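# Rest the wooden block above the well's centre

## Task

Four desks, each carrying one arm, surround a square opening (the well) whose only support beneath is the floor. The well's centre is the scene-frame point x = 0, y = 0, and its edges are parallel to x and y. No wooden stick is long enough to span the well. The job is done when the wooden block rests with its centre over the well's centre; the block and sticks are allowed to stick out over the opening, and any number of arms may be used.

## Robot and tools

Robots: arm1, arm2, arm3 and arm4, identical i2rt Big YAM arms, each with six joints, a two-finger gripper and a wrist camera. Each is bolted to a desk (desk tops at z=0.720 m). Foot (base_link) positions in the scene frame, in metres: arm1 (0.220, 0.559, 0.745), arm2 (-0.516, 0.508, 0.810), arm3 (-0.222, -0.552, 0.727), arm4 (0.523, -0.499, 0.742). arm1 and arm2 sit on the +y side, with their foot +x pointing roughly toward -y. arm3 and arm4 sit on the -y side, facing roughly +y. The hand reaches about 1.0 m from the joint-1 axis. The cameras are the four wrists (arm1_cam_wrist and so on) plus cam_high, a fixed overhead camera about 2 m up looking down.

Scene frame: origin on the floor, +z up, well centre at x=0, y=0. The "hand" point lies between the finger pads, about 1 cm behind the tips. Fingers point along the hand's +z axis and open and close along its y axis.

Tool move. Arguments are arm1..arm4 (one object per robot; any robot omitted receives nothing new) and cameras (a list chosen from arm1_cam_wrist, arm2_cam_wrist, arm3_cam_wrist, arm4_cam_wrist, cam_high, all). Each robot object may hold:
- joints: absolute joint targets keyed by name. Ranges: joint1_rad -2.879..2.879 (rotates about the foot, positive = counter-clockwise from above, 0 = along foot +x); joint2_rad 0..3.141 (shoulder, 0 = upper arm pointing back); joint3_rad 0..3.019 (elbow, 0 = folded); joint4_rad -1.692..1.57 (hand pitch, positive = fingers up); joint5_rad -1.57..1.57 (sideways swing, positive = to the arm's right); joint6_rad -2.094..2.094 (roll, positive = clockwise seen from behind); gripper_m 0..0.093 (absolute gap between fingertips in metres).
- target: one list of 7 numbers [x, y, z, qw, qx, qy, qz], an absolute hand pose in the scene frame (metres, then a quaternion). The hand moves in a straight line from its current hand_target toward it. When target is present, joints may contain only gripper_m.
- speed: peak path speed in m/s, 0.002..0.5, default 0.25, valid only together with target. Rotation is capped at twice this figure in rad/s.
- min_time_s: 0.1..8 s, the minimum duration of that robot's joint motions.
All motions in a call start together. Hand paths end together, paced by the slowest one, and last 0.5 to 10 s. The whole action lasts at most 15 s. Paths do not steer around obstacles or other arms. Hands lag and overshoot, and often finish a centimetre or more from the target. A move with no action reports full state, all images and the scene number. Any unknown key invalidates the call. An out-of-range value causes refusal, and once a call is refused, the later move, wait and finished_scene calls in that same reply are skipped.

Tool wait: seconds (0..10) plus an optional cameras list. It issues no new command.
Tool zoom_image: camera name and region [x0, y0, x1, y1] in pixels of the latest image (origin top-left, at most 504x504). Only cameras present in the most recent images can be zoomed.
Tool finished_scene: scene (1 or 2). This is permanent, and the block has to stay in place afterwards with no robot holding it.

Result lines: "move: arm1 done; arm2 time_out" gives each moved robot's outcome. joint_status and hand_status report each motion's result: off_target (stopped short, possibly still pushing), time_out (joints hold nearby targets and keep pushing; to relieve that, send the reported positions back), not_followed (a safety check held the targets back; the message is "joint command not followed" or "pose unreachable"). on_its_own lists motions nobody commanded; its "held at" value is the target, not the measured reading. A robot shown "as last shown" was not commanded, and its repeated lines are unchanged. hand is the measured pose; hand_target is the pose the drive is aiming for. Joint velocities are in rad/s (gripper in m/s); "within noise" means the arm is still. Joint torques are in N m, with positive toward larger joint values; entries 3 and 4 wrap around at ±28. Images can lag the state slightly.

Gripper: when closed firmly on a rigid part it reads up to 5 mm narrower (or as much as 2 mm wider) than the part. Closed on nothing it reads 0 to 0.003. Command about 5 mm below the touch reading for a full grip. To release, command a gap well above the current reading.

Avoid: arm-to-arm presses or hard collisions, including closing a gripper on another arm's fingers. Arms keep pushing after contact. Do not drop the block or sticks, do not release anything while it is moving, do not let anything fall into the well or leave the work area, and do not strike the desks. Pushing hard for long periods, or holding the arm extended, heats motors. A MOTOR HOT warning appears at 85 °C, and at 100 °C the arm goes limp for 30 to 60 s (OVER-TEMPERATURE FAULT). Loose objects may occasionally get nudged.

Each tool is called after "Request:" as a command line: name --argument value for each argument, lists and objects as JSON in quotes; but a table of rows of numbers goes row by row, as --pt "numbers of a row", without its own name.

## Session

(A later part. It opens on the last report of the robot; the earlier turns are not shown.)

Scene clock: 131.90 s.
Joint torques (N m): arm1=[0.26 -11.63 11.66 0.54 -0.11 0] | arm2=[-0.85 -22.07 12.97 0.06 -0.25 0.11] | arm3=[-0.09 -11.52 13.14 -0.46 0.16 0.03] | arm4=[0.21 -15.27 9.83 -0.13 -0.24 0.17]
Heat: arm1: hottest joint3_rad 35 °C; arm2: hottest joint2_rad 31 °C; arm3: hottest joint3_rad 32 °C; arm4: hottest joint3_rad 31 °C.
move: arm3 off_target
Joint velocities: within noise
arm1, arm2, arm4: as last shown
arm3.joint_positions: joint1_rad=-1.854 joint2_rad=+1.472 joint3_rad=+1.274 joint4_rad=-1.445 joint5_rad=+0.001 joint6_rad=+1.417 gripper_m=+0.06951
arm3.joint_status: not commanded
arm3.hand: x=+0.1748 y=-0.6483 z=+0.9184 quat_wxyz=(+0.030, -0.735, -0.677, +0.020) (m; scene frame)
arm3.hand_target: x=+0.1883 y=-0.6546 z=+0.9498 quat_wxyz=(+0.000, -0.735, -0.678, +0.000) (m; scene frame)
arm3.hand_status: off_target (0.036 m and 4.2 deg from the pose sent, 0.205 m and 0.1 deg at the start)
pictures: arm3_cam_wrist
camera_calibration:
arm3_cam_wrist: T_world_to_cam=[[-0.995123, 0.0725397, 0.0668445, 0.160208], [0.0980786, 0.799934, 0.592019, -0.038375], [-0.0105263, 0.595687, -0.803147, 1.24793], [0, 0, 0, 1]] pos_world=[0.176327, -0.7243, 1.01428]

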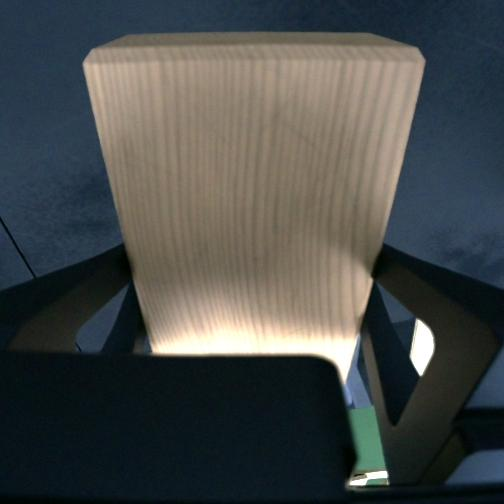

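Request:
move --arm3 '{"joints":{"joint1_rad":-0.45},"min_time_s":3.5}'

Request:
move --arm3 '{"target":[0.015,0.015,0.93,0,0,1,0],"speed":0.12}' --cameras '["all"]'

Request:
zoom_image --camera "cam_high" --region '[190, 180, 310, 300]'

Scene clock: 136.27 s.
Joint torques (N m): arm1=[0.26 -11.58 11.66 0.54 -0.12 0] | arm2=[0.15 -22.42 13.08 0.29 -0.18 0.12] | arm3=[-0.03 -11.63 13.12 -0.53 0.13 0.03] | arm4=[0.09 -15.21 9.8 -0.17 -0.24 0.17]
Heat: arm1: hottest joint3_rad 35 °C; arm2: hottest joint2_rad 31 °C; arm3: hottest joint3_rad 33 °C; arm4: hottest joint3_rad 32 °C.
move: arm3 done
Joint velocities: within noise
arm1, arm2, arm4: as last shown
arm3.joint_positions: joint1_rad=-0.447 joint2_rad=+1.472 joint3_rad=+1.274 joint4_rad=-1.445 joint5_rad=+0.002 joint6_rad=+1.417 gripper_m=+0.06950
arm3.joint_status: all done
arm3.hand: x=-0.0629 y=-0.1761 z=+0.9192 quat_wxyz=(+0.009, -0.122, -0.992, +0.034) (m; scene frame)
arm3.hand_target: x=-0.0561 y=-0.1632 z=+0.9507 quat_wxyz=(-0.001, -0.120, -0.993, -0.001) (m; scene frame)
arm3.hand_status: not commanded
pictures: none

Scene clock: 138.80 s.
Joint torques (N m): arm1=[0.26 -11.58 11.64 0.54 -0.12 0] | arm2=[-0.03 -21.48 13.11 0.14 -0.18 0.15] | arm3=[0.44 -16.44 13.55 -0.49 0.05 -0.01] | arm4=[0.09 -15.44 9.81 -0.12 -0.24 0.18]
Heat: arm1: hottest joint3_rad 36 °C; arm2: hottest joint2_rad 31 °C; arm3: hottest joint3_rad 34 °C; arm4: hottest joint3_rad 32 °C.
move: arm3 off_target
Joint velocities: within noise
arm1.joint_positions: joint1_rad=+0.296 joint2_rad=+1.383 joint3_rad=+1.100 joint4_rad=-1.152 joint5_rad=-0.081 joint6_rad=-0.484 gripper_m=+0.04012
arm1.joint_status: not commanded
arm1.hand: x=+0.3489 y=+0.1625 z=+0.9109 quat_wxyz=(-0.081, -0.385, -0.919, +0.025) (m; scene frame)
arm1.hand_target: x=+0.3546 y=+0.1483 z=+0.9347 quat_wxyz=(-0.098, -0.386, -0.916, +0.044) (m; scene frame)
arm1.hand_status: not commanded
arm2.joint_positions: joint1_rad=-0.201 joint2_rad=+1.850 joint3_rad=+1.486 joint4_rad=-1.119 joint5_rad=-0.166 joint6_rad=-0.978 gripper_m=+0.04011
arm2.joint_status: not commanded
arm2.hand: x=-0.6298 y=-0.0516 z=+0.9003 quat_wxyz=(-0.087, -0.405, -0.910, +0.025) (m; scene frame)
arm2.hand_target: x=-0.6326 y=-0.0636 z=+0.9197 quat_wxyz=(-0.089, -0.406, -0.909, +0.043) (m; scene frame)
arm2.hand_status: not commanded
arm3.joint_positions: joint1_rad=-0.447 joint2_rad=+1.971 joint3_rad=+1.898 joint4_rad=-1.553 joint5_rad=+0.002 joint6_rad=+1.189 gripper_m=+0.06950
arm3.joint_status: not commanded
arm3.hand: x=+0.0112 y=-0.0004 z=+0.9053 quat_wxyz=(+0.009, -0.008, -1.000, +0.025) (m; scene frame)
arm3.hand_target: x=+0.0143 y=+0.0136 z=+0.9300 quat_wxyz=(+0.000, +0.000, -1.000, +0.000) (m; scene frame)
arm3.hand_status: off_target (0.029 m and 3.2 deg from the pose sent, 0.207 m and 14.6 deg at the start)
arm4.joint_positions: joint1_rad=-0.505 joint2_rad=+1.847 joint3_rad=+1.660 joint4_rad=-1.295 joint5_rad=-0.161 joint6_rad=-0.956 gripper_m=+0.04010
arm4.joint_status: not commanded
arm4.hand: x=+0.7932 y=+0.0249 z=+0.8979 quat_wxyz=(-0.036, +0.841, -0.533, -0.083) (m; scene frame)
arm4.hand_target: x=+0.7956 y=+0.0344 z=+0.9161 quat_wxyz=(-0.052, +0.840, -0.534, -0.084) (m; scene frame)
arm4.hand_status: not commanded
pictures: arm1_cam_wrist, arm2_cam_wrist, arm3_cam_wrist, arm4_cam_wrist, cam_high
camera_calibration:
arm1_cam_wrist: T_world_to_cam=[[-0.706964, -0.70683, -0.0243645, 0.384382], [-0.644367, 0.629524, 0.434155, -0.269726], [-0.291535, 0.322631, -0.900509, 0.997546], [0, 0, 0, 1]] pos_world=[0.388761, 0.119652, 1.02477]
arm2_cam_wrist: T_world_to_cam=[[-0.739822, -0.672081, -0.0311529, -0.47131], [-0.620799, 0.664056, 0.416699, -0.726687], [-0.259368, 0.327623, -0.90851, 0.791719], [0, 0, 0, 1]] pos_world=[-0.594465, -0.0935827, 1.00741]
arm3_cam_wrist: T_world_to_cam=[[-0.00784574, -0.998957, 0.0449909, -0.0404004], [-0.801002, 0.033212, 0.59774, -0.528363], [-0.59861, -0.0313481, -0.800427, 0.853623], [0, 0, 0, 1]] pos_world=[0.0874504, 0.00394916, 1.0009]
arm4_cam_wrist: T_world_to_cam=[[0.900078, 0.434053, -0.0381779, -0.688665], [0.409259, -0.812073, 0.415986, -0.671818], [0.149557, -0.390044, -0.908569, 0.836023], [0, 0, 0, 1]] pos_world=[0.769766, 0.0794382, 1.01276]

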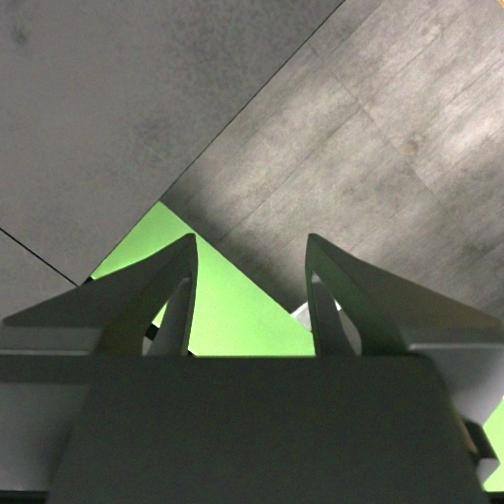

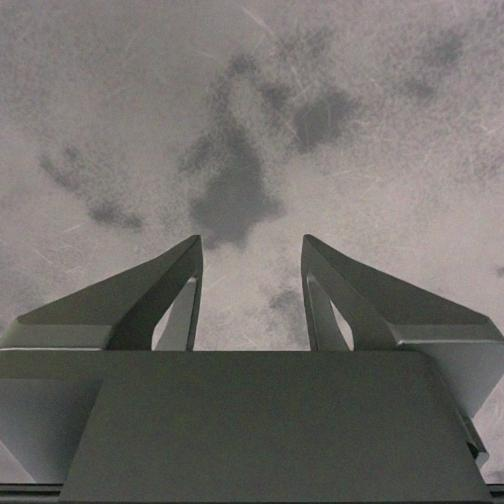

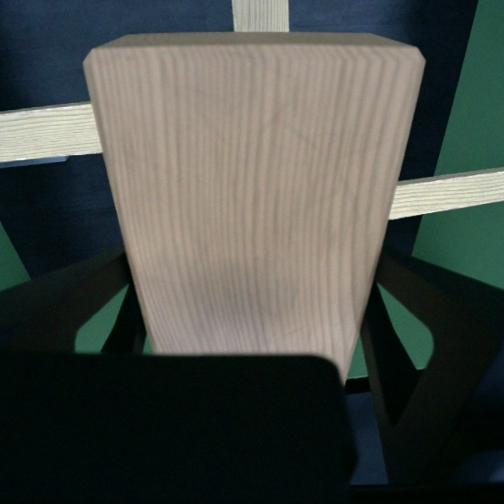

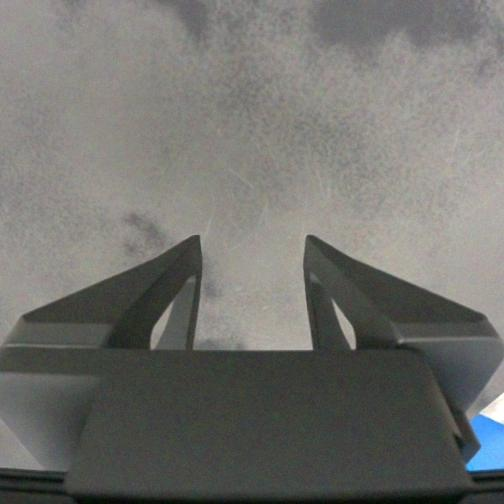

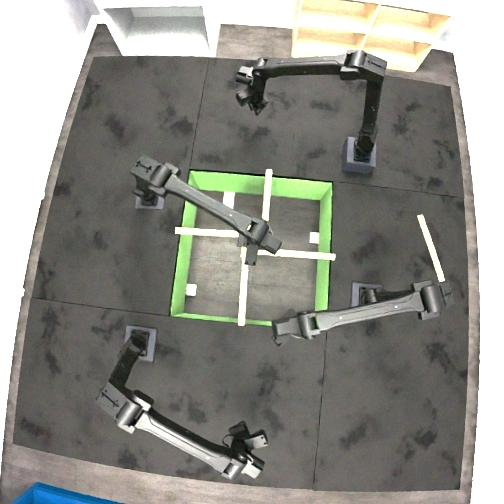

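Scaled by 4.200 from the camera's 504x504 image, which has a finer 720x720 frame.

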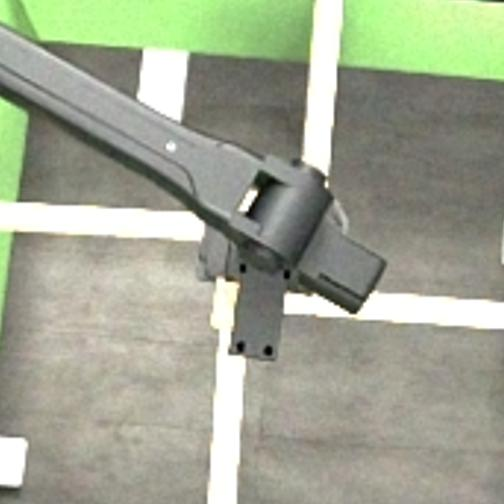

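Request:
move --arm3 '{"target":[0.002,0.022,0.875,0,0,1,0],"speed":0.06}' --cameras '["arm3_cam_wrist","cam_high","arm1_cam_wrist","arm2_cam_wrist"]'

Request:
zoom_image --camera "cam_high" --region '[190, 180, 310, 300]'

Scene clock: 141.33 s.
Joint torques (N m): arm1=[0.26 -11.58 11.66 0.53 -0.12 0] | arm2=[0.15 -22.36 13.01 -0.01 -0.18 0.13] | arm3=[0.62 -16.97 9.14 0.28 0.04 0.19] | arm4=[0.15 -15.09 9.77 -0.12 -0.24 0.16]
Heat: arm1: hottest joint3_rad 36 °C; arm2: hottest joint2_rad 31 °C; arm3: hottest joint3_rad 34 °C; arm4: hottest joint3_rad 32 °C.
move: arm3 done
Joint velocities: within noise
arm1, arm2, arm4: as last shown
arm3.joint_positions: joint1_rad=-0.425 joint2_rad=+1.997 joint3_rad=+1.841 joint4_rad=-1.443 joint5_rad=+0.002 joint6_rad=+1.189 gripper_m=+0.06950
arm3.joint_status: not commanded
arm3.hand: x=+0.0033 y=+0.0153 z=+0.8681 quat_wxyz=(+0.004, +0.002, -1.000, +0.012) (m; scene frame)
arm3.hand_target: x=+0.0019 y=+0.0219 z=+0.8751 quat_wxyz=(+0.000, +0.000, -1.000, +0.000) (m; scene frame)
arm3.hand_status: done (0.010 m and 1.5 deg from the pose sent, 0.039 m and 3.2 deg at the start)
pictures: arm1_cam_wrist, arm2_cam_wrist, arm3_cam_wrist, cam_high
camera_calibration:
arm1_cam_wrist: T_world_to_cam=[[-0.706964, -0.70683, -0.0243645, 0.384382], [-0.644367, 0.629524, 0.434155, -0.269726], [-0.291535, 0.322631, -0.900509, 0.997546], [0, 0, 0, 1]] pos_world=[0.388761, 0.119652, 1.02477]
arm2_cam_wrist: T_world_to_cam=[[-0.739822, -0.672081, -0.0311529, -0.47131], [-0.620799, 0.664056, 0.416699, -0.726687], [-0.259368, 0.327623, -0.90851, 0.791719], [0, 0, 0, 1]] pos_world=[-0.594465, -0.0935827, 1.00741]
arm3_cam_wrist: T_world_to_cam=[[0.0134316, -0.99972, 0.0194777, -0.000985876], [-0.807332, 0.000650139, 0.590097, -0.505737], [-0.589945, -0.0236509, -0.807097, 0.825236], [0, 0, 0, 1]] pos_world=[0.0785595, 0.0188608, 0.964499]

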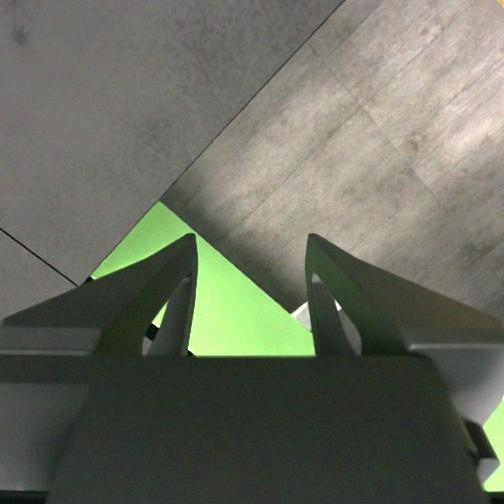

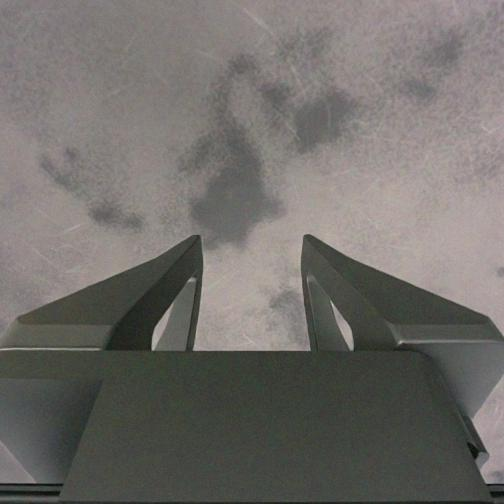

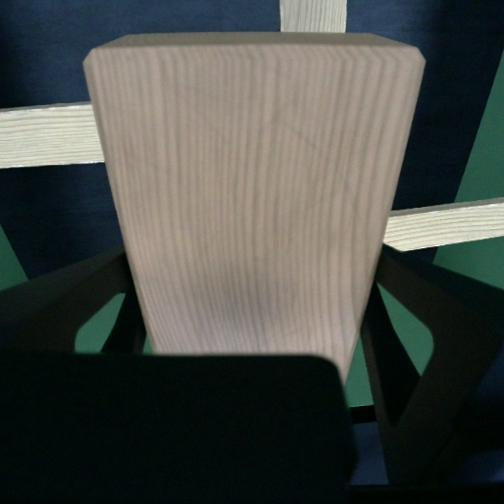

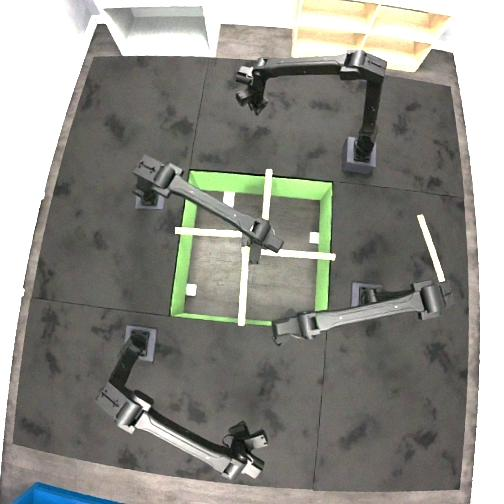

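Scaled by 4.200 from the camera's 504x504 image, which has a finer 720x720 frame.

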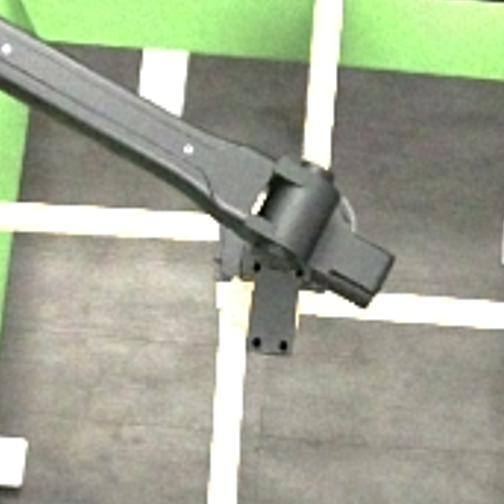

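Request:
move --arm3 '{"target":[0.001,0.023,0.855,0,0,1,0],"speed":0.04}' --cameras '["arm3_cam_wrist"]'

Request:
move --arm3 '{"target":[0.001,0.023,0.843,0,0,1,0],"speed":0.04}' --cameras '["arm3_cam_wrist"]'

Scene clock: 142.73 s.
Joint torques (N m): arm1=[0.26 -11.58 11.64 0.54 -0.12 0] | arm2=[-0.44 -21.19 13.09 0.2 -0.18 0.14] | arm3=[0.73 -16.85 8.99 0.29 0.04 0.19] | arm4=[0.09 -15.27 9.78 -0.14 -0.24 0.18]
Heat: arm1: hottest joint3_rad 36 °C; arm2: hottest joint2_rad 31 °C; arm3: hottest joint3_rad 34 °C; arm4: hottest joint3_rad 32 °C.
move: arm3 done
Joint velocities: within noise
arm1, arm2, arm4: as last shown
arm3.joint_positions: joint1_rad=-0.425 joint2_rad=+2.005 joint3_rad=+1.806 joint4_rad=-1.396 joint5_rad=+0.002 joint6_rad=+1.190 gripper_m=+0.06950
arm3.joint_status: not commanded
arm3.hand: x=+0.0035 y=+0.0159 z=+0.8501 quat_wxyz=(+0.003, +0.002, -1.000, +0.010) (m; scene frame)
arm3.hand_target: x=+0.0009 y=+0.0229 z=+0.8549 quat_wxyz=(+0.000, +0.000, -1.000, +0.000) (m; scene frame)
arm3.hand_status: done (0.009 m and 1.3 deg from the pose sent, 0.015 m and 1.5 deg at the start)
pictures: arm3_cam_wrist
camera_calibration:
arm3_cam_wrist: T_world_to_cam=[[0.0122919, -0.999797, 0.015969, 0.00288331], [-0.808203, -0.000530221, 0.588904, -0.493869], [-0.588776, -0.020145, -0.808045, 0.811591], [0, 0, 0, 1]] pos_world=[0.0786633, 0.0189703, 0.946598]

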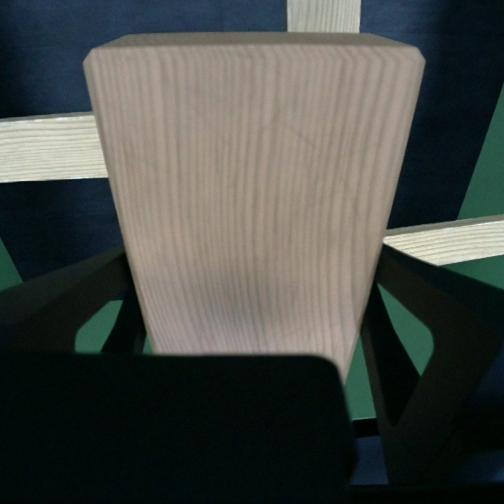

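Scene clock: 143.70 s.
Joint torques (N m): arm1=[0.26 -11.52 11.64 0.54 -0.12 0] | arm2=[0.21 -22.59 13.11 -0.02 -0.23 0.12] | arm3=[0.79 -16.79 8.91 0.32 0.04 0.19] | arm4=[0.09 -15.27 9.76 -0.14 -0.24 0.18]
Heat: arm1: hottest joint3_rad 36 °C; arm2: hottest joint2_rad 31 °C; arm3: hottest joint3_rad 34 °C; arm4: hottest joint3_rad 32 °C.
move: arm3 done
Joint velocities: within noise
arm1, arm2, arm4: as last shown
arm3.joint_positions: joint1_rad=-0.425 joint2_rad=+2.011 joint3_rad=+1.785 joint4_rad=-1.368 joint5_rad=+0.002 joint6_rad=+1.190 gripper_m=+0.06950
arm3.joint_status: not commanded
arm3.hand: x=+0.0035 y=+0.0158 z=+0.8389 quat_wxyz=(+0.003, +0.002, -1.000, +0.010) (m; scene frame)
arm3.hand_target: x=+0.0009 y=+0.0229 z=+0.8430 quat_wxyz=(+0.000, +0.000, -1.000, +0.000) (m; scene frame)
arm3.hand_status: done (0.009 m and 1.2 deg from the pose sent, 0.011 m and 1.3 deg at the start)
pictures: arm3_cam_wrist
camera_calibration:
arm3_cam_wrist: T_world_to_cam=[[0.0123725, -0.999812, 0.0149149, 0.00394546], [-0.808443, -0.00122422, 0.588573, -0.487012], [-0.588444, -0.01934, -0.808307, 0.802684], [0, 0, 0, 1]] pos_world=[0.0785641, 0.0188724, 0.935397]

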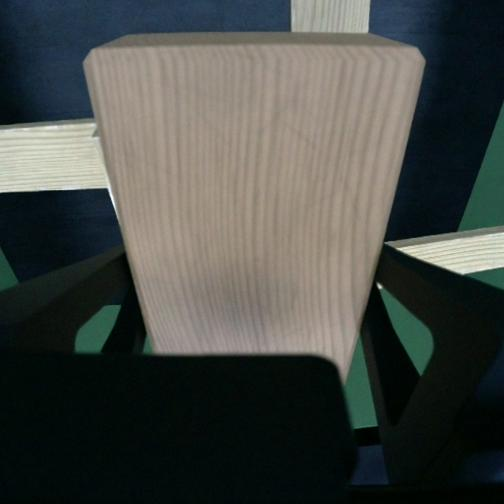

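Request:
move --arm3 '{"target":[0.001,0.026,0.834,0,0,1,0],"speed":0.03}' --cameras '["arm3_cam_wrist"]'

Request:
move --arm3 '{"target":[0.001,0.026,0.827,0,0,1,0],"speed":0.03}' --cameras '["arm3_cam_wrist","cam_high"]'

Scene clock: 145.20 s.
Joint torques (N m): arm1=[0.26 -11.58 11.64 0.54 -0.12 0] | arm2=[-0.38 -21.36 12.94 0.21 -0.19 0.14] | arm3=[0.79 -16.85 8.66 0.29 0.05 0.19] | arm4=[0.21 -15.33 9.78 -0.08 -0.24 0.17]
Heat: arm1: hottest joint3_rad 36 °C; arm2: hottest joint2_rad 31 °C; arm3: hottest joint3_rad 34 °C; arm4: hottest joint3_rad 32 °C.
move: arm3 done
Joint velocities: within noise
arm1, arm2, arm4: as last shown
arm3.joint_positions: joint1_rad=-0.424 joint2_rad=+2.024 joint3_rad=+1.785 joint4_rad=-1.352 joint5_rad=+0.002 joint6_rad=+1.191 gripper_m=+0.06950
arm3.joint_status: not commanded
arm3.hand: x=+0.0042 y=+0.0195 z=+0.8307 quat_wxyz=(+0.003, +0.002, -1.000, +0.009) (m; scene frame)
arm3.hand_target: x=+0.0010 y=+0.0259 z=+0.8340 quat_wxyz=(+0.000, +0.000, -1.000, +0.000) (m; scene frame)
arm3.hand_status: done (0.008 m and 1.1 deg from the pose sent, 0.012 m and 1.2 deg at the start)
pictures: arm3_cam_wrist
camera_calibration:
arm3_cam_wrist: T_world_to_cam=[[0.01232, -0.999842, 0.0128448, 0.00948703], [-0.808939, -0.00241518, 0.587888, -0.481052], [-0.587764, -0.0176334, -0.80884, 0.796961], [0, 0, 0, 1]] pos_world=[0.0791659, 0.0223768, 0.927297]

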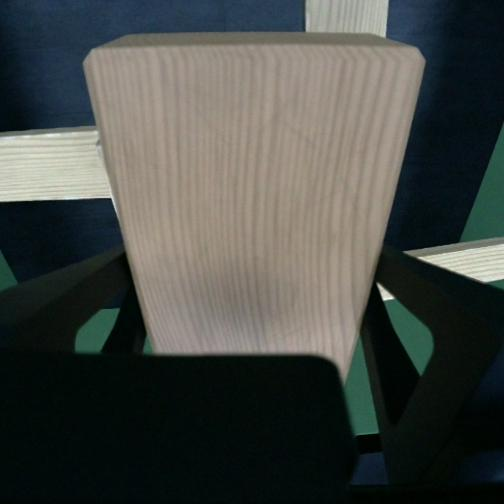

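Scene clock: 146.17 s.
Joint torques (N m): arm1=[0.26 -11.58 11.64 0.54 -0.12 0] | arm2=[-0.09 -21.89 12.94 0.21 -0.23 0.13] | arm3=[0.85 -16.79 8.84 0.29 0.04 0.2] | arm4=[0.03 -15.27 9.8 -0.12 -0.25 0.18]
Heat: arm1: hottest joint3_rad 36 °C; arm2: hottest joint2_rad 31 °C; arm3: hottest joint3_rad 33 °C; arm4: hottest joint3_rad 32 °C.
move: arm3 done
Joint velocities: within noise
arm1, arm2, arm4: as last shown
arm3.joint_positions: joint1_rad=-0.424 joint2_rad=+2.027 joint3_rad=+1.772 joint4_rad=-1.336 joint5_rad=+0.002 joint6_rad=+1.191 gripper_m=+0.06950
arm3.joint_status: not commanded
arm3.hand: x=+0.0039 y=+0.0188 z=+0.8238 quat_wxyz=(+0.003, +0.002, -1.000, +0.009) (m; scene frame)
arm3.hand_target: x=+0.0010 y=+0.0259 z=+0.8270 quat_wxyz=(+0.000, +0.000, -1.000, +0.000) (m; scene frame)
arm3.hand_status: done (0.008 m and 1.1 deg from the pose sent, 0.008 m and 1.1 deg at the start)
pictures: arm3_cam_wrist, cam_high
camera_calibration:
arm3_cam_wrist: T_world_to_cam=[[0.0122978, -0.999833, 0.0134819, 0.00829338], [-0.808778, -0.00201769, 0.588111, -0.477467], [-0.587986, -0.0181363, -0.808668, 0.79106], [0, 0, 0, 1]] pos_world=[0.0788653, 0.0216756, 0.920397]

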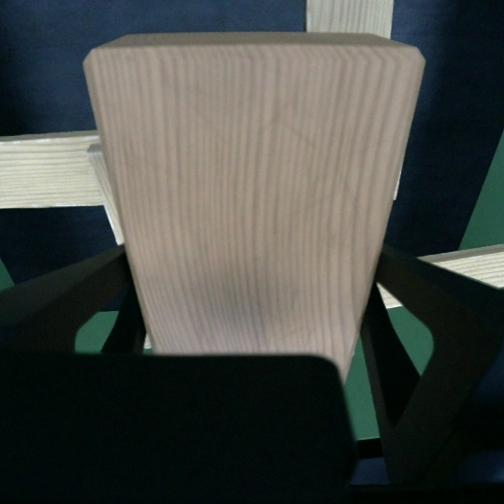

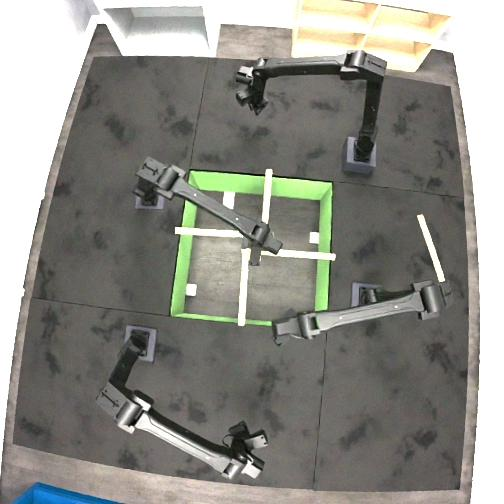

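Request:
move --arm3 '{"target":[0.001,0.026,0.820,0,0,1,0],"speed":0.03}' --cameras '["arm3_cam_wrist"]'

Request:
move --arm3 '{"target":[0.001,0.026,0.813,0,0,1,0],"speed":0.03}' --cameras '["arm3_cam_wrist"]'

Scene clock: 147.37 s.
Joint torques (N m): arm1=[0.21 -11.58 11.66 0.54 -0.12 0] | arm2=[-0.5 -22.12 13.01 -0.01 -0.2 0.17] | arm3=[0.79 -16.85 8.68 0.28 0.04 0.2] | arm4=[0.21 -15.33 9.78 -0.1 -0.23 0.18]
Heat: arm1: hottest joint3_rad 36 °C; arm2: hottest joint2_rad 31 °C; arm3: hottest joint3_rad 33 °C; arm4: hottest joint3_rad 32 °C.
move: arm3 done
Joint velocities: within noise
arm1, arm2, arm4: as last shown
arm3.joint_positions: joint1_rad=-0.424 joint2_rad=+2.031 joint3_rad=+1.762 joint4_rad=-1.321 joint5_rad=+0.002 joint6_rad=+1.191 gripper_m=+0.06950
arm3.joint_status: not commanded
arm3.hand: x=+0.0040 y=+0.0191 z=+0.8180 quat_wxyz=(+0.003, +0.002, -1.000, +0.008) (m; scene frame)
arm3.hand_target: x=+0.0010 y=+0.0259 z=+0.8201 quat_wxyz=(+0.000, +0.000, -1.000, +0.000) (m; scene frame)
arm3.hand_status: done (0.008 m and 1.0 deg from the pose sent, 0.009 m and 1.1 deg at the start)
pictures: arm3_cam_wrist
camera_calibration:
arm3_cam_wrist: T_world_to_cam=[[0.0122635, -0.999856, 0.0117696, 0.0100432], [-0.809181, -0.00300855, 0.587552, -0.47341], [-0.587432, -0.0167292, -0.809101, 0.786753], [0, 0, 0, 1]] pos_world=[0.0789667, 0.0217792, 0.914597]

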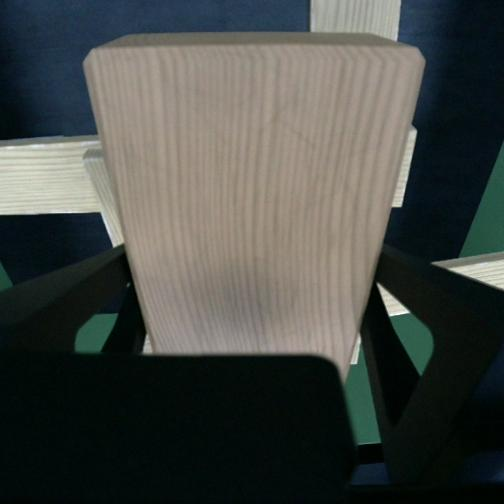

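Scene clock: 148.33 s.
Joint torques (N m): arm1=[0.26 -11.58 11.64 0.54 -0.12 0] | arm2=[-0.15 -21.89 13.15 0.42 -0.19 0.18] | arm3=[0.79 -16.38 8.25 0.47 0.05 0.19] | arm4=[0.21 -15.27 9.78 -0.16 -0.24 0.17]
Heat: arm1: hottest joint3_rad 36 °C; arm2: hottest joint2_rad 31 °C; arm3: hottest joint3_rad 33 °C; arm4: hottest joint3_rad 32 °C.
move: arm3 done
Joint velocities: within noise
arm1, arm2, arm4: as last shown
arm3.joint_positions: joint1_rad=-0.424 joint2_rad=+2.031 joint3_rad=+1.757 joint4_rad=-1.308 joint5_rad=+0.002 joint6_rad=+1.191 gripper_m=+0.06950
arm3.joint_status: not commanded
arm3.hand: x=+0.0043 y=+0.0205 z=+0.8161 quat_wxyz=(+0.001, +0.002, -1.000, +0.005) (m; scene frame)
arm3.hand_target: x=+0.0009 y=+0.0259 z=+0.8131 quat_wxyz=(+0.000, +0.000, -1.000, +0.000) (m; scene frame)
arm3.hand_status: done (0.007 m and 0.6 deg from the pose sent, 0.009 m and 1.0 deg at the start)
pictures: arm3_cam_wrist
camera_calibration:
arm3_cam_wrist: T_world_to_cam=[[0.0122584, -0.999914, 0.00472428, 0.0172108], [-0.810832, -0.00717528, 0.585235, -0.470122], [-0.585151, -0.0110046, -0.81085, 0.786761], [0, 0, 0, 1]] pos_world=[0.0789727, 0.0224941, 0.912996]

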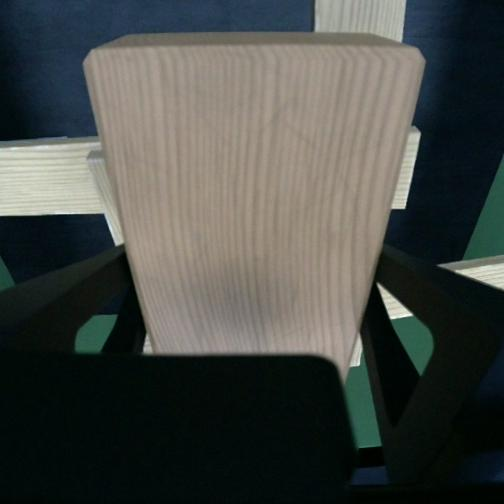

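Request:
move --arm3 '{"joints":{"gripper_m":0.076}}' --cameras '["arm3_cam_wrist","cam_high"]'

Request:
move --arm3 '{"joints":{"gripper_m":0.088}}' --cameras '["arm3_cam_wrist"]'

Scene clock: 149.00 s.
Joint torques (N m): arm1=[0.26 -11.58 11.64 0.54 -0.12 0] | arm2=[-0.32 -21.71 13 0.2 -0.18 0.15] | arm3=[0.79 -16.38 8.29 0.43 0.05 0.19] | arm4=[0.15 -15.38 9.74 -0.12 -0.24 0.18]
Heat: arm1: hottest joint3_rad 37 °C; arm2: hottest joint2_rad 31 °C; arm3: hottest joint3_rad 33 °C; arm4: hottest joint3_rad 32 °C.
move: arm3 done
Joint velocities: within noise
arm1.joint_positions: joint1_rad=+0.296 joint2_rad=+1.383 joint3_rad=+1.100 joint4_rad=-1.152 joint5_rad=-0.081 joint6_rad=-0.484 gripper_m=+0.04012
arm1.joint_status: not commanded
arm1.hand: x=+0.3489 y=+0.1625 z=+0.9109 quat_wxyz=(-0.081, -0.385, -0.919, +0.025) (m; scene frame)
arm1.hand_target: x=+0.3546 y=+0.1483 z=+0.9347 quat_wxyz=(-0.098, -0.386, -0.916, +0.044) (m; scene frame)
arm1.hand_status: not commanded
arm2.joint_positions: joint1_rad=-0.201 joint2_rad=+1.850 joint3_rad=+1.486 joint4_rad=-1.119 joint5_rad=-0.166 joint6_rad=-0.978 gripper_m=+0.04011
arm2.joint_status: not commanded
arm2.hand: x=-0.6298 y=-0.0516 z=+0.9003 quat_wxyz=(-0.087, -0.405, -0.910, +0.025) (m; scene frame)
arm2.hand_target: x=-0.6326 y=-0.0636 z=+0.9197 quat_wxyz=(-0.089, -0.406, -0.909, +0.043) (m; scene frame)
arm2.hand_status: not commanded
arm3.joint_positions: joint1_rad=-0.424 joint2_rad=+2.031 joint3_rad=+1.757 joint4_rad=-1.305 joint5_rad=+0.002 joint6_rad=+1.191 gripper_m=+0.07579
arm3.joint_status: all done
arm3.hand: x=+0.0046 y=+0.0211 z=+0.8161 quat_wxyz=(+0.001, +0.002, -1.000, +0.003) (m; scene frame)
arm3.hand_target: x=+0.0009 y=+0.0260 z=+0.8131 quat_wxyz=(+0.000, +0.000, -1.000, +0.000) (m; scene frame)
arm3.hand_status: not commanded
arm4.joint_positions: joint1_rad=-0.505 joint2_rad=+1.847 joint3_rad=+1.660 joint4_rad=-1.295 joint5_rad=-0.161 joint6_rad=-0.956 gripper_m=+0.04010
arm4.joint_status: not commanded
arm4.hand: x=+0.7932 y=+0.0249 z=+0.8979 quat_wxyz=(-0.036, +0.841, -0.533, -0.083) (m; scene frame)
arm4.hand_target: x=+0.7956 y=+0.0344 z=+0.9161 quat_wxyz=(-0.052, +0.840, -0.534, -0.084) (m; scene frame)
arm4.hand_status: not commanded
pictures: arm3_cam_wrist, cam_high
camera_calibration:
arm3_cam_wrist: T_world_to_cam=[[0.0122869, -0.999922, 0.00223683, 0.0198822], [-0.811411, -0.00866314, 0.584412, -0.469182], [-0.584347, -0.00899559, -0.811454, 0.787406], [0, 0, 0, 1]] pos_world=[0.0791747, 0.0228993, 0.913095]

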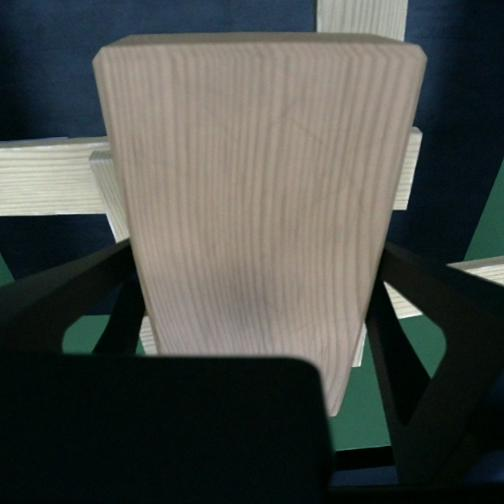

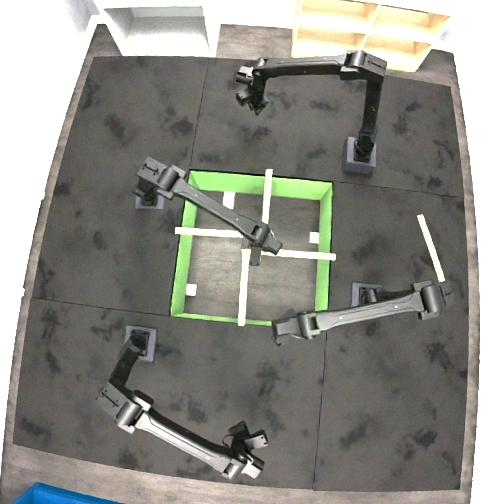

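Scene clock: 149.50 s.
Joint torques (N m): arm1=[0.26 -11.58 11.64 0.54 -0.11 0] | arm2=[-0.26 -21.19 13.14 0.16 -0.21 0.11] | arm3=[0.73 -16.44 8.27 0.36 0.05 0.19] | arm4=[0.15 -15.21 9.78 -0.09 -0.24 0.18]
Heat: arm1: hottest joint3_rad 37 °C; arm2: hottest joint2_rad 31 °C; arm3: hottest joint3_rad 33 °C; arm4: hottest joint3_rad 32 °C.
move: arm3 done
Joint velocities: arm1=[-0.015 -0.005 0.017 -0.002 0.051 -0.154 0] | arm2=[within noise] | arm3=[within noise] | arm4=[within noise]
arm1, arm2, arm4: as last shown
arm3.joint_positions: joint1_rad=-0.424 joint2_rad=+2.031 joint3_rad=+1.757 joint4_rad=-1.305 joint5_rad=+0.002 joint6_rad=+1.191 gripper_m=+0.08781
arm3.joint_status: all done
arm3.hand: x=+0.0046 y=+0.0211 z=+0.8161 quat_wxyz=(+0.001, +0.002, -1.000, +0.003) (m; scene frame)
arm3.hand_target: x=+0.0009 y=+0.0260 z=+0.8131 quat_wxyz=(+0.000, +0.000, -1.000, +0.000) (m; scene frame)
arm3.hand_status: not commanded
pictures: arm3_cam_wrist
camera_calibration:
arm3_cam_wrist: T_world_to_cam=[[0.0122869, -0.999922, 0.00223683, 0.0198822], [-0.811411, -0.00866314, 0.584412, -0.469182], [-0.584347, -0.00899559, -0.811454, 0.787406], [0, 0, 0, 1]] pos_world=[0.0791747, 0.0228993, 0.913095]

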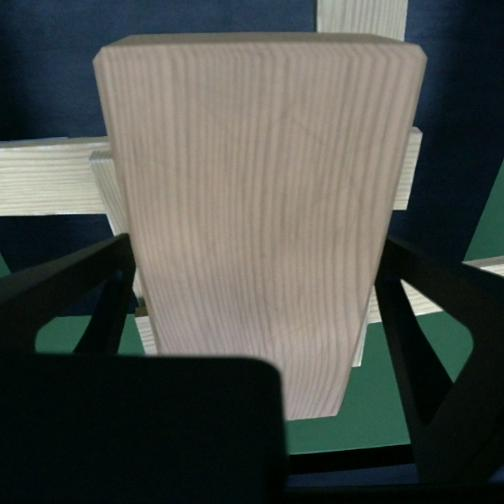

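Request:
move --arm3 '{"target":[0.003,0.032,0.835,0,0,1,0],"speed":0.05,"joints":{"gripper_m":0.093}}' --cameras '["arm3_cam_wrist"]'

Scene clock: 150.83 s.
Joint torques (N m): arm1=[0.26 -11.58 11.64 0.54 -0.12 0] | arm2=[-0.09 -22.3 13.09 0.18 -0.19 0.17] | arm3=[0.79 -16.44 12.03 -0.4 0.04 0.2] | arm4=[0.15 -15.15 9.8 -0.12 -0.23 0.18]
Heat: arm1: hottest joint3_rad 37 °C; arm2: hottest joint2_rad 31 °C; arm3: hottest joint3_rad 33 °C; arm4: hottest joint3_rad 32 °C.
move: arm3 off_target
Joint velocities: within noise
arm1, arm2, arm4: as last shown
arm3.joint_positions: joint1_rad=-0.424 joint2_rad=+2.031 joint3_rad=+1.769 joint4_rad=-1.343 joint5_rad=+0.002 joint6_rad=+1.191 gripper_m=+0.09290
arm3.joint_status: all done
arm3.hand: x=+0.0026 y=+0.0162 z=+0.8206 quat_wxyz=(+0.005, +0.002, -1.000, +0.015) (m; scene frame)
arm3.hand_target: x=+0.0026 y=+0.0312 z=+0.8351 quat_wxyz=(+0.000, +0.000, -1.000, +0.000) (m; scene frame)
arm3.hand_status: off_target (0.021 m and 1.9 deg from the pose sent, 0.022 m and 0.4 deg at the start)
pictures: arm3_cam_wrist
camera_calibration:
arm3_cam_wrist: T_world_to_cam=[[0.0124171, -0.999579, 0.0262188, -0.00466776], [-0.805798, 0.00552249, 0.592165, -0.480032], [-0.59206, -0.02848, -0.80539, 0.785233], [0, 0, 0, 1]] pos_world=[0.0781547, 0.0203486, 0.9168]

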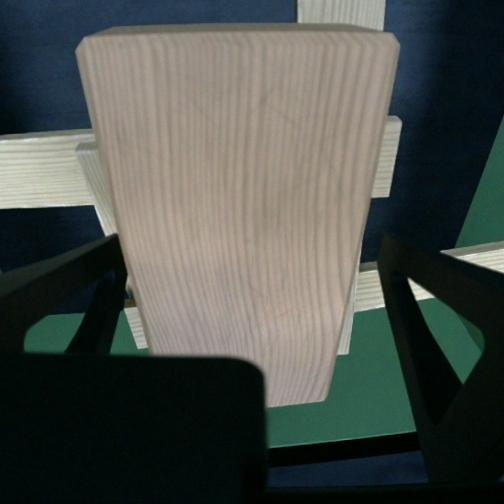

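Request:
move --arm3 '{"target":[0.003,0.043,0.842,0,0,1,0],"speed":0.05}' --cameras '["arm3_cam_wrist"]'

Scene clock: 152.20 s.
Joint torques (N m): arm1=[0.21 -11.58 11.66 0.53 -0.12 0] | arm2=[-0.44 -21.07 13.07 0.16 -0.26 0.17] | arm3=[0.73 -15.91 12.25 -0.4 0.04 0.2] | arm4=[0.09 -15.21 9.8 -0.12 -0.25 0.18]
Heat: arm1: hottest joint3_rad 37 °C; arm2: hottest joint2_rad 31 °C; arm3: hottest joint3_rad 33 °C; arm4: hottest joint3_rad 32 °C.
move: arm3 off_target
Joint velocities: within noise
arm1, arm2, arm4: as last shown
arm3.joint_positions: joint1_rad=-0.417 joint2_rad=+2.046 joint3_rad=+1.828 joint4_rad=-1.377 joint5_rad=+0.002 joint6_rad=+1.197 gripper_m=+0.09290
arm3.joint_status: not commanded
arm3.hand: x=+0.0027 y=+0.0280 z=+0.8336 quat_wxyz=(+0.003, +0.003, -1.000, +0.011) (m; scene frame)
arm3.hand_target: x=+0.0027 y=+0.0424 z=+0.8421 quat_wxyz=(+0.000, +0.000, -1.000, -0.001) (m; scene frame)
arm3.hand_status: off_target (0.017 m and 1.3 deg from the pose sent, 0.034 m and 1.9 deg at the start)
pictures: arm3_cam_wrist
camera_calibration:
arm3_cam_wrist: T_world_to_cam=[[0.0138282, -0.999765, 0.016699, 0.0146514], [-0.808111, -0.00133885, 0.589029, -0.484972], [-0.588868, -0.0216399, -0.80794, 0.797931], [0, 0, 0, 1]] pos_world=[0.0777621, 0.0312658, 0.930098]

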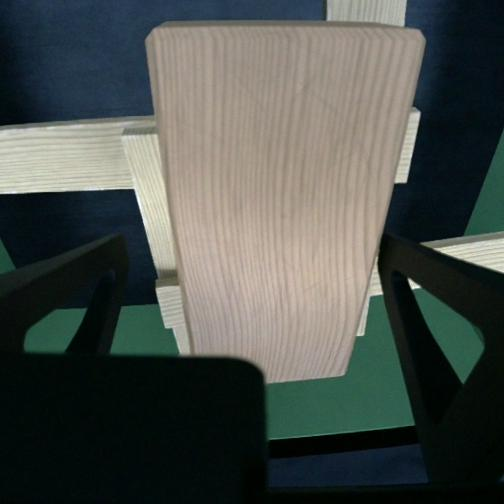

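Request:
move --arm3 '{"target":[0.003,0.036,0.885,0,0,1,0],"speed":0.06}' --cameras '["arm3_cam_wrist"]'

Request:
move --arm3 '{"target":[-0.06,-0.1,0.97,0,0,1,0],"speed":0.12}'

Request:
move --arm3 '{"joints":{"joint1_rad":1.0},"min_time_s":3}' --cameras '["cam_high"]'

Request:
zoom_image --camera "cam_high" --region '[150, 150, 350, 350]'

Request:
zoom_image --camera "cam_high" --region '[215, 205, 295, 285]'

Scene clock: 154.00 s.
Joint torques (N m): arm1=[0.26 -11.58 11.63 0.53 -0.11 0] | arm2=[-0.67 -21.95 13.34 0.31 -0.21 0.13] | arm3=[0.44 -18.61 12.27 -0.49 0.04 0.18] | arm4=[0.09 -15.15 9.81 -0.09 -0.24 0.17]
Heat: arm1: hottest joint3_rad 37 °C; arm2: hottest joint2_rad 31 °C; arm3: hottest joint3_rad 33 °C; arm4: hottest joint3_rad 32 °C.
move: arm3 off_target
Joint velocities: within noise
arm1, arm2, arm4: as last shown
arm3.joint_positions: joint1_rad=-0.417 joint2_rad=+2.046 joint3_rad=+1.878 joint4_rad=-1.468 joint5_rad=+0.002 joint6_rad=+1.197 gripper_m=+0.09290
arm3.joint_status: not commanded
arm3.hand: x=+0.0004 y=+0.0221 z=+0.8529 quat_wxyz=(+0.011, +0.003, -1.000, +0.029) (m; scene frame)
arm3.hand_target: x=+0.0025 y=+0.0345 z=+0.8850 quat_wxyz=(+0.000, +0.000, -1.000, +0.000) (m; scene frame)
arm3.hand_status: off_target (0.035 m and 3.6 deg from the pose sent, 0.052 m and 1.3 deg at the start)
pictures: arm3_cam_wrist
camera_calibration:
arm3_cam_wrist: T_world_to_cam=[[0.0143446, -0.998446, 0.0538584, -0.0231249], [-0.799544, 0.0208915, 0.600243, -0.508192], [-0.600436, -0.0516725, -0.798002, 0.804286], [0, 0, 0, 1]] pos_world=[0.0769318, 0.0290873, 0.948106]

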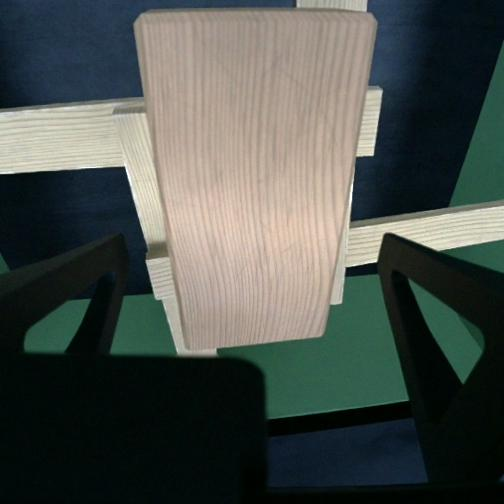

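Scene clock: 156.23 s.
Joint torques (N m): arm1=[0.26 -11.58 11.66 0.53 -0.12 0] | arm2=[-0.5 -21.66 13.05 0.09 -0.17 0.12] | arm3=[0.85 -13.27 8.47 -0.4 0.06 0.21] | arm4=[0.21 -15.33 9.78 -0.1 -0.23 0.17]
Heat: arm1: hottest joint3_rad 37 °C; arm2: hottest joint2_rad 31 °C; arm3: hottest joint3_rad 33 °C; arm4: hottest joint3_rad 32 °C.
move: arm3 done
Joint velocities: within noise
arm1, arm2, arm4: as last shown
arm3.joint_positions: joint1_rad=-0.400 joint2_rad=+1.612 joint3_rad=+1.552 joint4_rad=-1.518 joint5_rad=+0.002 joint6_rad=+1.214 gripper_m=+0.09290
arm3.joint_status: not commanded
arm3.hand: x=-0.0546 y=-0.0977 z=+0.9625 quat_wxyz=(+0.000, +0.002, -1.000, +0.003) (m; scene frame)
arm3.hand_target: x=-0.0599 y=-0.1000 z=+0.9698 quat_wxyz=(+0.000, +0.000, -1.000, +0.000) (m; scene frame)
arm3.hand_status: done (0.010 m and 0.4 deg from the pose sent, 0.180 m and 3.6 deg at the start)
pictures: none

Scene clock: 159.70 s.
Joint torques (N m): arm1=[0.26 -11.58 11.66 0.54 -0.12 0] | arm2=[-0.44 -22.01 13.08 0.18 -0.19 0.2] | arm3=[-0.26 -13.39 8.44 -0.42 0.1 0.2] | arm4=[0.03 -15.27 9.78 -0.13 -0.23 0.17]
Heat: arm1: hottest joint3_rad 37 °C; arm2: hottest joint2_rad 31 °C; arm3: hottest joint3_rad 33 °C; arm4: hottest joint3_rad 32 °C.
move: arm3 done
Joint velocities: within noise
arm1, arm2, arm4: as last shown
arm3.joint_positions: joint1_rad=+1.006 joint2_rad=+1.612 joint3_rad=+1.552 joint4_rad=-1.518 joint5_rad=+0.000 joint6_rad=+1.215 gripper_m=+0.09290
arm3.joint_status: all done
arm3.hand: x=-0.6435 y=-0.3123 z=+0.9619 quat_wxyz=(-0.002, +0.648, -0.762, +0.003) (m; scene frame)
arm3.hand_target: x=-0.6387 y=-0.3120 z=+0.9692 quat_wxyz=(-0.001, +0.641, -0.768, +0.000) (m; scene frame)
arm3.hand_status: not commanded
pictures: cam_high

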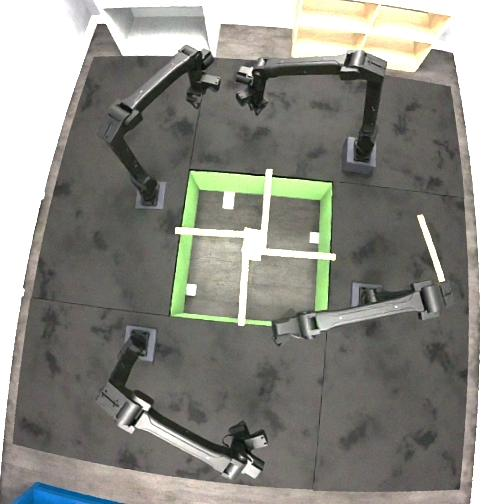

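Scaled by 2.520 from the camera's 504x504 image, which has a finer 720x720 frame.

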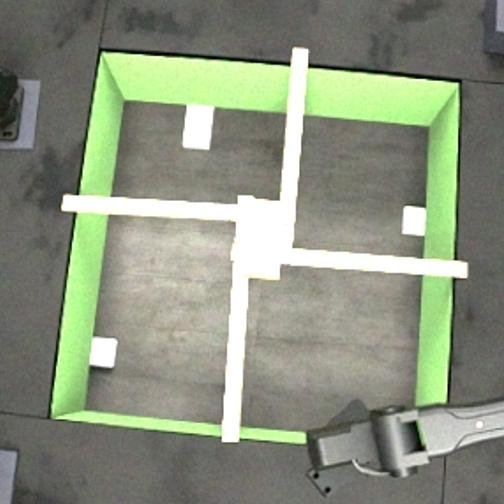

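Scaled by 6.300 from the camera's 504x504 image, which has a finer 720x720 frame.

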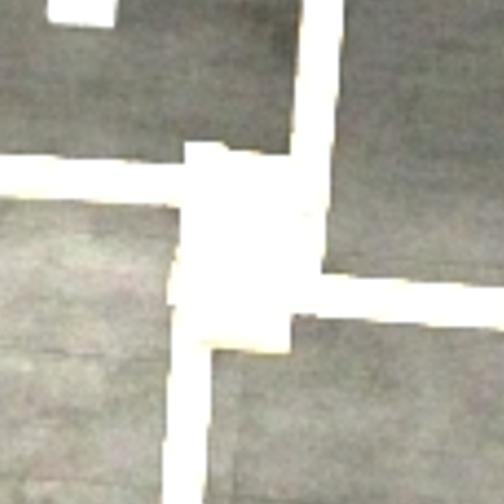

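Request:
finished_scene --scene 1

The scene is finished: the task was done.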